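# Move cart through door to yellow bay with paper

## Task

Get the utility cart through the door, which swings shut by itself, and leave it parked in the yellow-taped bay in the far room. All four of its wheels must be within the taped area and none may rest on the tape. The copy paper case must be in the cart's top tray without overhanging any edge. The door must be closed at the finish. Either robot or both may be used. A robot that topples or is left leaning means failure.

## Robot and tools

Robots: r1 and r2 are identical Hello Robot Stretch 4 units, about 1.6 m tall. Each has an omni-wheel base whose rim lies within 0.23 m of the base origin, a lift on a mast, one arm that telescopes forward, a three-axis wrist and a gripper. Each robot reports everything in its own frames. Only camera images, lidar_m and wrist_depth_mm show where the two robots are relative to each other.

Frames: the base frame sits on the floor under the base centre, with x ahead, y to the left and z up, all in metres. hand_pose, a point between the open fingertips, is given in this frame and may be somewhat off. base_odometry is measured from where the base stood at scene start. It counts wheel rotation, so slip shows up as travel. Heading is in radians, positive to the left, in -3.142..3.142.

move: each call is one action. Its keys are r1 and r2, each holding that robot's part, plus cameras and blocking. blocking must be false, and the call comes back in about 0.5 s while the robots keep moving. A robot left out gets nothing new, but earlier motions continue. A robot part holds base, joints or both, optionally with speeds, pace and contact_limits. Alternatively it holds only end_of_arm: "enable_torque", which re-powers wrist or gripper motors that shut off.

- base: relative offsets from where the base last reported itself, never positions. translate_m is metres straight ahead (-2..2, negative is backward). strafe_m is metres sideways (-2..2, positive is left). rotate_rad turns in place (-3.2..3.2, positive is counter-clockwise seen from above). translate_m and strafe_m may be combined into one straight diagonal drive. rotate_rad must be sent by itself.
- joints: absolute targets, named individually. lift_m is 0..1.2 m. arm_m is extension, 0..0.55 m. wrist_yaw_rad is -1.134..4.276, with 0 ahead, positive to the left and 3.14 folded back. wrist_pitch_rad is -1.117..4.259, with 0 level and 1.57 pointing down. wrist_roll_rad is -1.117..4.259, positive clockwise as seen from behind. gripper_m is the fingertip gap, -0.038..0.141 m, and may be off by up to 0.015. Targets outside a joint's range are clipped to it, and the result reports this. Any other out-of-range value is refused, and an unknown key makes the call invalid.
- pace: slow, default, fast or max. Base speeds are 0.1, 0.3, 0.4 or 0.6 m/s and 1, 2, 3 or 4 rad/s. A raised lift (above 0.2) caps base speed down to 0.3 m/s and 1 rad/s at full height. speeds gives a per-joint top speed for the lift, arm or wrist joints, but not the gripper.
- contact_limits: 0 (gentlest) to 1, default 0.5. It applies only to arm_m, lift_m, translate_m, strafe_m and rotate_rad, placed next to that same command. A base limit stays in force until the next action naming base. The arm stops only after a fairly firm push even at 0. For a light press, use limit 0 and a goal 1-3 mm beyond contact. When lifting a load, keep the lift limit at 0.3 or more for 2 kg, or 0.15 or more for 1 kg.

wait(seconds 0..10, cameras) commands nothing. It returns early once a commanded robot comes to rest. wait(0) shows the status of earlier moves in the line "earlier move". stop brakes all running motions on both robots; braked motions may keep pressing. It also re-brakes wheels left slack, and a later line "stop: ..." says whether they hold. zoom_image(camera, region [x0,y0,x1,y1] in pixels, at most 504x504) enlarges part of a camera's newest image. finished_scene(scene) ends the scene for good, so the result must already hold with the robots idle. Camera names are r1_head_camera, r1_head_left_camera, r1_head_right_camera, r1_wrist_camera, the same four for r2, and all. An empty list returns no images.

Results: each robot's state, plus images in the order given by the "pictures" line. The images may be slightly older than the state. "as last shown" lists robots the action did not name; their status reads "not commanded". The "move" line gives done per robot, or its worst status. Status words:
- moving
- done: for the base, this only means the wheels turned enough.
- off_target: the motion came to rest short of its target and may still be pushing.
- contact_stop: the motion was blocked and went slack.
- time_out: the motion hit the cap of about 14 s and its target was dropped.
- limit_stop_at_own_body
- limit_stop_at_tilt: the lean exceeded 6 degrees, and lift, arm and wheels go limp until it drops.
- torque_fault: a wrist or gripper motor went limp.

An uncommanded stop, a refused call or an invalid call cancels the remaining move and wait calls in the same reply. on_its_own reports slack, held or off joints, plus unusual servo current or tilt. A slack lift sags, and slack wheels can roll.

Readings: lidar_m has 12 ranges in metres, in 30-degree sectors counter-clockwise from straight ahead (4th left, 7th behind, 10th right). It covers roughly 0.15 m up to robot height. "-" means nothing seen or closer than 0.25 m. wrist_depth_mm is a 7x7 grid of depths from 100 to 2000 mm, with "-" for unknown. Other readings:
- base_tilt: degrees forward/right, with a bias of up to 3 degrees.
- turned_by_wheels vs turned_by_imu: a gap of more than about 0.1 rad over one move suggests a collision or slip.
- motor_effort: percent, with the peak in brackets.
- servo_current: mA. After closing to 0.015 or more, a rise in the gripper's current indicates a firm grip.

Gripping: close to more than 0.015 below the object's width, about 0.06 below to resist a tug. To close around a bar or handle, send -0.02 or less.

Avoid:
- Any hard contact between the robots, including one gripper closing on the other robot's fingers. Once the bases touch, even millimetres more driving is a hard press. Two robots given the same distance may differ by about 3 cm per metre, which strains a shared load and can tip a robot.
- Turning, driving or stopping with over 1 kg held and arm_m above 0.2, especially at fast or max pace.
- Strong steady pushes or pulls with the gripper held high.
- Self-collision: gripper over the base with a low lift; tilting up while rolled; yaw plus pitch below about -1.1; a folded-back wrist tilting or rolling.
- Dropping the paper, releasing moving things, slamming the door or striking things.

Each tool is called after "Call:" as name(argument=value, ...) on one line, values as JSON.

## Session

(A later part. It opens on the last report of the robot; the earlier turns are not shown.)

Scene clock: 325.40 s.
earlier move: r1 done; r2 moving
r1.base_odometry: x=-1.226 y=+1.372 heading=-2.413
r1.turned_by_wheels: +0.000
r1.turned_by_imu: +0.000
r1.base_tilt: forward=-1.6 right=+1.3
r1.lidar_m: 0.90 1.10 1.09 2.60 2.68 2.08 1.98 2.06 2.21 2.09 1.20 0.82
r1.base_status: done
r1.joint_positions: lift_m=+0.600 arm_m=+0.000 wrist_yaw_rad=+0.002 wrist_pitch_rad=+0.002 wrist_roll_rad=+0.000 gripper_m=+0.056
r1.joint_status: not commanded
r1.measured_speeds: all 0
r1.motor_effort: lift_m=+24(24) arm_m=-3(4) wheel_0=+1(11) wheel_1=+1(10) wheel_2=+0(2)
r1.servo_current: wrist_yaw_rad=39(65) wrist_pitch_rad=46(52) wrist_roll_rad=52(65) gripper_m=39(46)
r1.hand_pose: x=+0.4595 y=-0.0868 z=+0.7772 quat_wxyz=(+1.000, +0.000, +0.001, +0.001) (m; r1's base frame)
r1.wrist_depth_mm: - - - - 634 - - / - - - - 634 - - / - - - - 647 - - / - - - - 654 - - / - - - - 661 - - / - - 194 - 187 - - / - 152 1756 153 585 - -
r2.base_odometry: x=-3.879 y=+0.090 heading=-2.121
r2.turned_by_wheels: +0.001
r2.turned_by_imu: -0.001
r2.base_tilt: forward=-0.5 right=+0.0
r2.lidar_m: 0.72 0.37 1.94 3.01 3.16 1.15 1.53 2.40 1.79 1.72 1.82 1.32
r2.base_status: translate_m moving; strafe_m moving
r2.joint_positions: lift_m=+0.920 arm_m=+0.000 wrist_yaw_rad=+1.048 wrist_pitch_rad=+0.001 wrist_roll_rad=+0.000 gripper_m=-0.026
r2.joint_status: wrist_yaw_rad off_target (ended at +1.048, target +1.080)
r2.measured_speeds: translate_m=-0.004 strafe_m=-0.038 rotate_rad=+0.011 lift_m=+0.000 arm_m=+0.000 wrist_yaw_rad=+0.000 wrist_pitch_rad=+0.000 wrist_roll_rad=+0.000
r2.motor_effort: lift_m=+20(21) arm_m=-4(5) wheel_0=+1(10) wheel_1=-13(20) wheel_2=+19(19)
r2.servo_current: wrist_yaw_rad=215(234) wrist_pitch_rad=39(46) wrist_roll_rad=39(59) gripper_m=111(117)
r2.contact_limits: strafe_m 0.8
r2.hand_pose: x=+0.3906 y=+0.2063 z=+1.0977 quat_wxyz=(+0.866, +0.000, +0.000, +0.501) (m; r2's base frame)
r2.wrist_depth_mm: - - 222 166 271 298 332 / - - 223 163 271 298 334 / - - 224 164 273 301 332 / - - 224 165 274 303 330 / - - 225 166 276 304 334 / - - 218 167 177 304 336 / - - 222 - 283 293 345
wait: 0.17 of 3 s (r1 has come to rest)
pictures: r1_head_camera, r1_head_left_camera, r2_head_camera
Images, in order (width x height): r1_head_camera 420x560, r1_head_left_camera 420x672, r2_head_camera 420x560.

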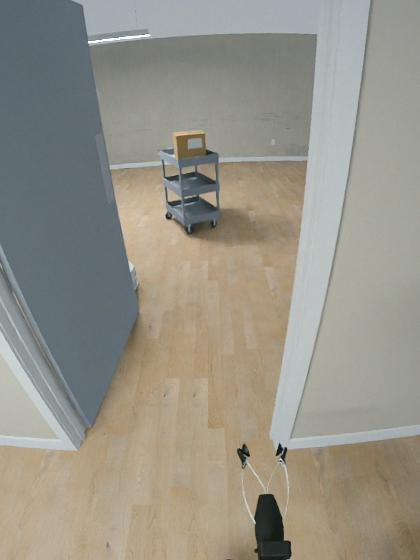

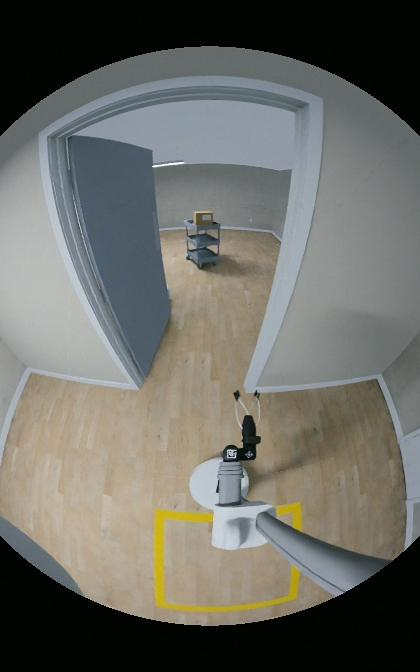

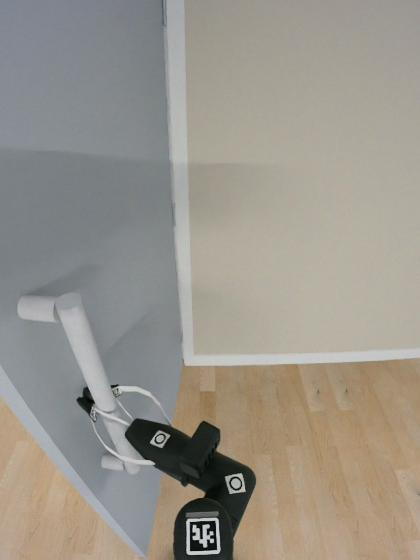

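Call:
move(blocking=false, r1={"base":{"strafe_m":0.13}}, cameras=[])

Call:
wait(seconds=2, cameras=[])

Call:
move(blocking=false, r1={"base":{"translate_m":0.6}}, cameras=[])

Call:
wait(seconds=4, cameras=["r1_head_camera","r1_head_left_camera","r2_head_left_camera"])

Scene clock: 348.07 s.
earlier move: r2 done
move: r1 moving
r1.base_odometry: x=-1.202 y=+1.345 heading=-2.413
r1.turned_by_wheels: +0.000
r1.turned_by_imu: +0.000
r1.base_tilt: forward=-1.6 right=+1.3
r1.lidar_m: 3.26 1.08 1.09 2.57 2.66 2.07 1.97 2.08 2.25 2.16 1.19 0.84
r1.base_status: strafe_m moving
r1.joint_positions: lift_m=+0.600 arm_m=+0.000 wrist_yaw_rad=+0.002 wrist_pitch_rad=+0.002 wrist_roll_rad=+0.000 gripper_m=+0.056
r1.joint_status: not commanded
r1.measured_speeds: translate_m=+0.001 strafe_m=+0.140 rotate_rad=-0.004 lift_m=+0.000 arm_m=+0.000 wrist_yaw_rad=+0.000 wrist_pitch_rad=+0.000 wrist_roll_rad=+0.000
r1.motor_effort: lift_m=+24(24) arm_m=-4(4) wheel_0=-6(10) wheel_1=+10(10) wheel_2=+0(2)
r1.servo_current: wrist_yaw_rad=52(72) wrist_pitch_rad=39(46) wrist_roll_rad=52(59) gripper_m=46(46)
r1.hand_pose: x=+0.4595 y=-0.0868 z=+0.7772 quat_wxyz=(+1.000, +0.000, +0.001, +0.001) (m; r1's base frame)
r1.wrist_depth_mm: - - - - - - - / - - - - - - - / - - - - - - - / - - - - - - - / - - - - - - - / - - 193 - 187 - - / - 152 1661 154 647 - -
r2.base_odometry: x=-3.882 y=+0.093 heading=-2.122
r2.turned_by_wheels: -0.001
r2.turned_by_imu: -0.009
r2.base_tilt: forward=-0.6 right=+0.1
r2.lidar_m: 0.72 0.39 1.92 3.02 3.19 1.12 1.49 2.42 1.77 1.72 1.81 1.34
r2.base_status: done
r2.joint_positions: lift_m=+0.920 arm_m=+0.000 wrist_yaw_rad=+1.050 wrist_pitch_rad=+0.001 wrist_roll_rad=+0.000 gripper_m=-0.026
r2.joint_status: not commanded
r2.measured_speeds: all 0
r2.motor_effort: lift_m=+20(21) arm_m=-4(5) wheel_0=-3(4) wheel_1=-9(9) wheel_2=+10(10)
r2.servo_current: wrist_yaw_rad=202(215) wrist_pitch_rad=46(46) wrist_roll_rad=46(59) gripper_m=111(117)
r2.contact_limits: strafe_m 0.8
r2.hand_pose: x=+0.3902 y=+0.2067 z=+1.0977 quat_wxyz=(+0.865, +0.000, +0.000, +0.501) (m; r2's base frame)
r2.wrist_depth_mm: - - 222 164 273 301 332 / - - 223 166 274 304 342 / - - 224 165 274 304 342 / - - 225 165 277 307 343 / - - 226 166 278 307 343 / - - 218 167 178 310 347 / - - 222 - 286 296 353
pictures: none
No camera images: "cameras" was empty.

Scene clock: 349.20 s.
earlier move: r1 done
r1.base_odometry: x=-1.139 y=+1.275 heading=-2.413
r1.turned_by_wheels: +0.000
r1.turned_by_imu: +0.001
r1.base_tilt: forward=-1.6 right=+1.3
r1.lidar_m: 3.23 1.00 1.11 2.47 2.56 2.10 1.96 2.09 2.35 2.24 1.19 0.90
r1.base_status: done
r1.joint_positions: lift_m=+0.600 arm_m=+0.000 wrist_yaw_rad=+0.002 wrist_pitch_rad=+0.002 wrist_roll_rad=+0.000 gripper_m=+0.056
r1.joint_status: not commanded
r1.measured_speeds: all 0
r1.motor_effort: lift_m=+24(24) arm_m=-3(4) wheel_0=-2(11) wheel_1=+1(10) wheel_2=+0(2)
r1.servo_current: wrist_yaw_rad=52(72) wrist_pitch_rad=33(52) wrist_roll_rad=39(59) gripper_m=39(46)
r1.hand_pose: x=+0.4595 y=-0.0868 z=+0.7772 quat_wxyz=(+1.000, +0.000, +0.001, +0.001) (m; r1's base frame)
r1.wrist_depth_mm: - - - - - 634 - / - 1618 - - - 640 - / - 1661 - - - 634 - / - - - - - 627 - / - - - - - 634 - / - - 194 - 187 609 - / - 151 1756 153 1756 580 -
r2.base_odometry: x=-3.882 y=+0.093 heading=-2.122
r2.turned_by_wheels: +0.000
r2.turned_by_imu: +0.000
r2.base_tilt: forward=-0.6 right=+0.0
r2.lidar_m: 0.71 0.36 1.96 3.02 3.15 1.12 1.49 2.41 1.80 1.72 1.82 1.36
r2.base_status: done
r2.joint_positions: lift_m=+0.920 arm_m=+0.000 wrist_yaw_rad=+1.050 wrist_pitch_rad=+0.001 wrist_roll_rad=+0.000 gripper_m=-0.026
r2.joint_status: not commanded
r2.measured_speeds: all 0
r2.on_its_own: wrist_yaw_rad is at rest, and its servo_current (208 mA) is outside its rest range (0 to 104 mA)
r2.motor_effort: lift_m=+20(21) arm_m=-5(5) wheel_0=-4(4) wheel_1=-9(9) wheel_2=+10(10)
r2.servo_current: wrist_yaw_rad=208(215) wrist_pitch_rad=39(46) wrist_roll_rad=39(59) gripper_m=111(117)
r2.contact_limits: strafe_m 0.8
r2.hand_pose: x=+0.3902 y=+0.2067 z=+1.0977 quat_wxyz=(+0.865, +0.000, +0.000, +0.501) (m; r2's base frame)
r2.wrist_depth_mm: - - 222 164 273 303 332 / - - 223 166 273 304 340 / - - 224 165 277 304 340 / - - 224 165 277 304 343 / - - 225 166 278 307 345 / - - 218 167 178 309 347 / - - 221 - 286 296 353
wait: 1.13 of 2 s (r1 has come to rest)
pictures: none
No camera images: "cameras" was empty.

Scene clock: 349.70 s.
move: r1 moving
r1.base_odometry: x=-1.163 y=+1.254 heading=-2.413
r1.turned_by_wheels: +0.000
r1.turned_by_imu: +0.000
r1.base_tilt: forward=-1.6 right=+1.3
r1.lidar_m: 3.22 0.97 1.06 2.48 2.56 2.12 2.01 2.09 2.36 2.23 1.16 0.85
r1.base_status: translate_m moving
r1.joint_positions: lift_m=+0.600 arm_m=+0.000 wrist_yaw_rad=+0.002 wrist_pitch_rad=+0.002 wrist_roll_rad=+0.000 gripper_m=+0.056
r1.joint_status: not commanded
r1.measured_speeds: translate_m=+0.121 strafe_m=-0.001 rotate_rad=+0.006 lift_m=+0.000 arm_m=+0.000 wrist_yaw_rad=+0.000 wrist_pitch_rad=+0.000 wrist_roll_rad=+0.000
r1.motor_effort: lift_m=+24(24) arm_m=-3(4) wheel_0=+7(8) wheel_1=+5(8) wheel_2=-8(9)
r1.servo_current: wrist_yaw_rad=46(59) wrist_pitch_rad=33(46) wrist_roll_rad=46(59) gripper_m=52(52)
r1.hand_pose: x=+0.4595 y=-0.0868 z=+0.7772 quat_wxyz=(+1.000, +0.000, +0.001, +0.001) (m; r1's base frame)
r1.wrist_depth_mm: - - - - - 609 - / - 1499 - - - 609 - / - 1499 - - - 609 - / - - - - - 609 - / - - - - - 615 - / - - 194 - 187 603 - / - 152 1708 154 1756 554 -
r2.base_odometry: x=-3.882 y=+0.093 heading=-2.122
r2.turned_by_wheels: +0.000
r2.turned_by_imu: +0.000
r2.base_tilt: forward=-0.6 right=+0.0
r2.lidar_m: 0.74 0.38 1.92 3.04 3.18 1.12 1.53 2.40 1.79 1.70 1.80 1.36
r2.base_status: not commanded
r2.joint_positions: lift_m=+0.920 arm_m=+0.000 wrist_yaw_rad=+1.050 wrist_pitch_rad=+0.001 wrist_roll_rad=+0.000 gripper_m=-0.026
r2.joint_status: not commanded
r2.measured_speeds: all 0
r2.motor_effort: lift_m=+21(21) arm_m=-4(5) wheel_0=-4(4) wheel_1=-9(9) wheel_2=+9(10)
r2.servo_current: wrist_yaw_rad=215(215) wrist_pitch_rad=39(46) wrist_roll_rad=39(52) gripper_m=104(117)
r2.contact_limits: strafe_m 0.8
r2.hand_pose: x=+0.3902 y=+0.2067 z=+1.0977 quat_wxyz=(+0.865, +0.000, +0.000, +0.501) (m; r2's base frame)
r2.wrist_depth_mm: - - 222 164 274 301 330 / - - 223 166 274 303 340 / - - 224 165 276 304 342 / - - 225 166 277 307 343 / - - 226 166 277 306 345 / - - 218 167 178 309 345 / - - 221 - 285 296 353
pictures: none
No camera images: "cameras" was empty.

Scene clock: 352.70 s.
earlier move: r1 done
r1.base_odometry: x=-1.587 y=+0.876 heading=-2.413
r1.turned_by_wheels: +0.000
r1.turned_by_imu: +0.000
r1.base_tilt: forward=-1.6 right=+1.3
r1.lidar_m: 2.65 0.80 0.65 0.73 2.58 2.67 2.58 2.69 2.28 1.02 0.41 3.07
r1.base_status: done
r1.joint_positions: lift_m=+0.600 arm_m=+0.000 wrist_yaw_rad=+0.002 wrist_pitch_rad=+0.002 wrist_roll_rad=+0.000 gripper_m=+0.056
r1.joint_status: not commanded
r1.measured_speeds: all 0
r1.motor_effort: lift_m=+23(24) arm_m=-4(4) wheel_0=+1(10) wheel_1=+1(8) wheel_2=+1(11)
r1.servo_current: wrist_yaw_rad=65(72) wrist_pitch_rad=46(52) wrist_roll_rad=39(65) gripper_m=39(52)
r1.hand_pose: x=+0.4595 y=-0.0868 z=+0.7772 quat_wxyz=(+1.000, +0.000, +0.001, +0.001) (m; r1's base frame)
r1.wrist_depth_mm: 960 - - - - - - / 976 - - - - - - / 1025 - - - - - - / - - - - - - - / - - - - - - - / - - 194 - 188 - - / - 1098 1756 153 1808 1708 1863
r2.base_odometry: x=-3.882 y=+0.093 heading=-2.122
r2.turned_by_wheels: +0.000
r2.turned_by_imu: +0.000
r2.base_tilt: forward=-0.6 right=+0.0
r2.lidar_m: 0.74 0.38 1.94 3.01 3.17 1.12 1.50 2.41 1.82 1.73 1.82 1.33
r2.base_status: not commanded
r2.joint_positions: lift_m=+0.920 arm_m=+0.000 wrist_yaw_rad=+1.050 wrist_pitch_rad=+0.001 wrist_roll_rad=+0.000 gripper_m=-0.026
r2.joint_status: not commanded
r2.measured_speeds: all 0
r2.on_its_own: wrist_yaw_rad is at rest, and its servo_current (202 mA) is outside its rest range (0 to 104 mA)
r2.motor_effort: lift_m=+20(21) arm_m=-4(5) wheel_0=-3(4) wheel_1=-9(9) wheel_2=+10(10)
r2.servo_current: wrist_yaw_rad=202(215) wrist_pitch_rad=39(46) wrist_roll_rad=52(65) gripper_m=117(117)
r2.contact_limits: strafe_m 0.8
r2.hand_pose: x=+0.3902 y=+0.2067 z=+1.0977 quat_wxyz=(+0.865, +0.000, +0.000, +0.501) (m; r2's base frame)
r2.wrist_depth_mm: - - 223 164 273 303 332 / - - 223 166 273 303 340 / - - 224 165 274 303 342 / - - 224 166 277 306 343 / - - 224 166 279 307 345 / - - 219 167 178 309 347 / - - 222 - 285 296 351
wait: 3.00 of 4 s (r1 has come to rest)
pictures: r1_head_camera, r1_head_left_camera, r2_head_left_camera
Images, in order (width x height): r1_head_camera 420x560, r1_head_left_camera 420x672, r2_head_left_camera 420x672.

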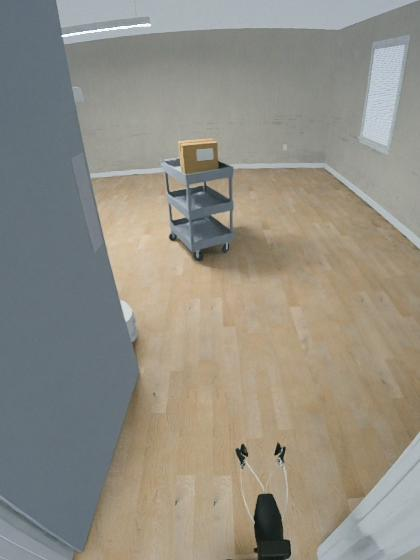

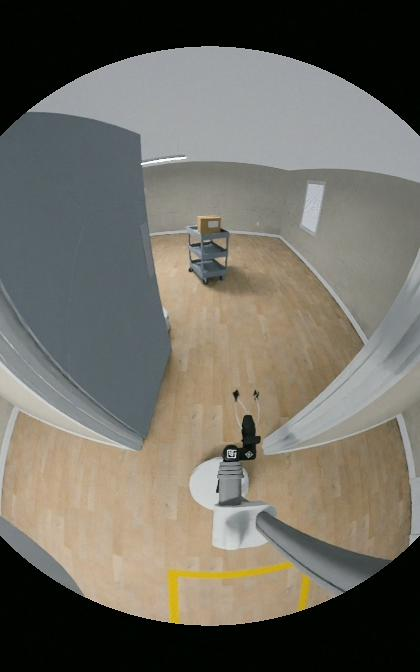

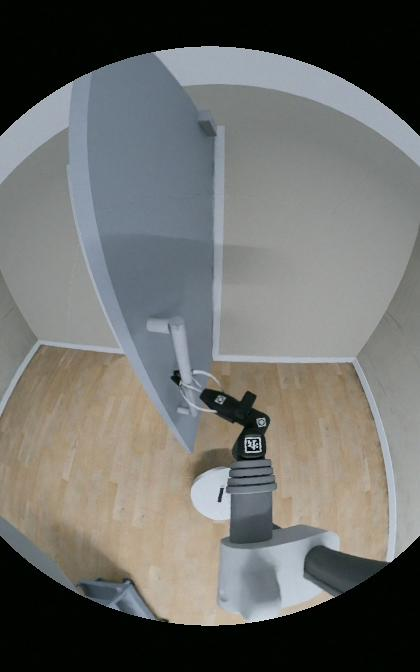

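Call:
move(blocking=false, r1={"base":{"translate_m":1.35},"joints":{"lift_m":0.688,"wrist_roll_rad":1.57,"gripper_m":0.12},"pace":"default"}, cameras=[])

Call:
wait(seconds=8, cameras=["r1_head_camera","r1_head_left_camera"])

Scene clock: 371.70 s.
move: r1 moving
r1.base_odometry: x=-1.610 y=+0.855 heading=-2.413
r1.turned_by_wheels: +0.000
r1.turned_by_imu: +0.000
r1.base_tilt: forward=-1.6 right=+1.3
r1.lidar_m: 2.62 0.82 0.65 0.65 2.54 2.76 2.62 2.71 2.32 0.84 0.40 3.08
r1.base_status: translate_m moving
r1.joint_positions: lift_m=+0.638 arm_m=+0.000 wrist_yaw_rad=+0.002 wrist_pitch_rad=+0.002 wrist_roll_rad=+0.582 gripper_m=+0.075
r1.joint_status: lift_m moving; wrist_roll_rad moving; gripper_m moving
r1.measured_speeds: translate_m=+0.120 strafe_m=-0.001 rotate_rad=+0.005 lift_m=+0.146 arm_m=+0.000 wrist_yaw_rad=+0.000 wrist_pitch_rad=+0.000 wrist_roll_rad=+1.820
r1.motor_effort: lift_m=+27(27) arm_m=-3(4) wheel_0=+6(7) wheel_1=+5(6) wheel_2=-8(9)
r1.servo_current: wrist_yaw_rad=59(65) wrist_pitch_rad=46(46) wrist_roll_rad=111(124) gripper_m=91(91)
r1.hand_pose: x=+0.4595 y=-0.0868 z=+0.8152 quat_wxyz=(+0.958, +0.287, +0.001, +0.001) (m; r1's base frame)
r1.wrist_depth_mm: - - - - - - - / - - - - - - - / - - - - - - - / - - - - - - - / 1008 - - - - - 1808 / - - 193 - 190 1708 1366 / - 159 - 151 1576 1336 1160
r2.base_odometry: x=-3.882 y=+0.093 heading=-2.122
r2.turned_by_wheels: +0.000
r2.turned_by_imu: +0.000
r2.base_tilt: forward=-0.6 right=+0.0
r2.lidar_m: 0.75 0.38 1.95 3.02 3.17 1.10 1.50 2.43 1.78 1.72 1.83 1.35
r2.base_status: not commanded
r2.joint_positions: lift_m=+0.920 arm_m=+0.000 wrist_yaw_rad=+1.050 wrist_pitch_rad=+0.001 wrist_roll_rad=+0.000 gripper_m=-0.026
r2.joint_status: not commanded
r2.measured_speeds: all 0
r2.motor_effort: lift_m=+20(21) arm_m=-4(4) wheel_0=-3(4) wheel_1=-9(9) wheel_2=+10(10)
r2.servo_current: wrist_yaw_rad=208(208) wrist_pitch_rad=33(46) wrist_roll_rad=46(52) gripper_m=111(111)
r2.contact_limits: strafe_m 0.8
r2.hand_pose: x=+0.3902 y=+0.2067 z=+1.0977 quat_wxyz=(+0.865, +0.000, +0.000, +0.501) (m; r2's base frame)
r2.wrist_depth_mm: - - 223 164 273 303 332 / - - 223 166 274 303 342 / - - 224 166 276 304 342 / - - 224 165 277 306 342 / - - 224 166 277 307 345 / - - 219 167 178 310 349 / - - 222 - 286 296 353
pictures: none
No camera images: "cameras" was empty.

Scene clock: 377.20 s.
earlier move: r1 done
r1.base_odometry: x=-2.594 y=-0.023 heading=-2.413
r1.turned_by_wheels: +0.000
r1.turned_by_imu: +0.000
r1.base_tilt: forward=-1.6 right=+1.3
r1.lidar_m: 1.32 1.53 0.65 0.52 0.56 0.82 4.12 1.03 1.41 2.19 2.26 3.04
r1.base_status: done
r1.joint_positions: lift_m=+0.688 arm_m=+0.000 wrist_yaw_rad=+0.002 wrist_pitch_rad=+0.002 wrist_roll_rad=+1.568 gripper_m=+0.120
r1.joint_status: all done
r1.measured_speeds: all 0
r1.motor_effort: lift_m=+23(27) arm_m=-3(4) wheel_0=+1(9) wheel_1=+0(7) wheel_2=+2(10)
r1.servo_current: wrist_yaw_rad=72(78) wrist_pitch_rad=39(52) wrist_roll_rad=46(124) gripper_m=39(104)
r1.hand_pose: x=+0.4595 y=-0.0868 z=+0.8652 quat_wxyz=(+0.708, +0.706, +0.001, +0.000) (m; r1's base frame)
r1.wrist_depth_mm: - - - - - 1756 1205 / - - - - - 1661 1229 / - - - - - 1808 1255 / - - - - - 1756 1255 / - - - - - 1255 1205 / - - 1281 1308 198 212 1160 / - - - 144 - 1808 1229
r2.base_odometry: x=-3.882 y=+0.093 heading=-2.122
r2.turned_by_wheels: +0.000
r2.turned_by_imu: +0.001
r2.base_tilt: forward=-0.6 right=+0.0
r2.lidar_m: 0.71 0.37 0.66 0.73 3.16 1.16 1.47 2.40 1.81 1.72 1.80 1.36
r2.base_status: not commanded
r2.joint_positions: lift_m=+0.920 arm_m=+0.000 wrist_yaw_rad=+1.050 wrist_pitch_rad=+0.001 wrist_roll_rad=+0.000 gripper_m=-0.026
r2.joint_status: not commanded
r2.measured_speeds: all 0
r2.on_its_own: wrist_yaw_rad is at rest, and its servo_current (208 mA) is outside its rest range (0 to 104 mA)
r2.motor_effort: lift_m=+20(21) arm_m=-4(5) wheel_0=-4(4) wheel_1=-9(9) wheel_2=+10(10)
r2.servo_current: wrist_yaw_rad=208(221) wrist_pitch_rad=39(46) wrist_roll_rad=39(59) gripper_m=104(117)
r2.contact_limits: strafe_m 0.8
r2.hand_pose: x=+0.3902 y=+0.2067 z=+1.0977 quat_wxyz=(+0.865, +0.000, +0.000, +0.501) (m; r2's base frame)
r2.wrist_depth_mm: - - 223 164 273 303 332 / - - 223 166 276 304 340 / - - 224 165 274 304 340 / - - 225 166 276 306 343 / - - 225 166 278 307 345 / 654 723 219 167 178 310 347 / - - 221 - 285 296 351
wait: 5.50 of 8 s (r1 has come to rest)
pictures: r1_head_camera, r1_head_left_camera
Images, in order (width x height): r1_head_camera 420x560, r1_head_left_camera 420x672.

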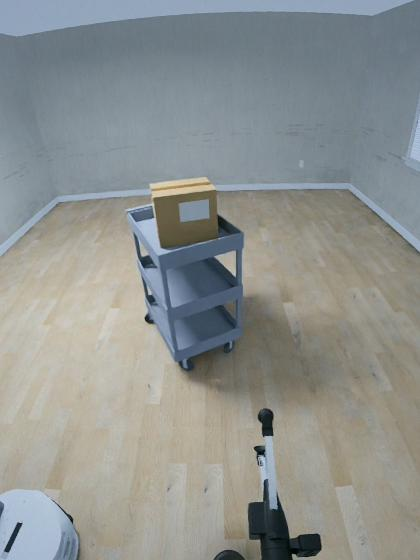

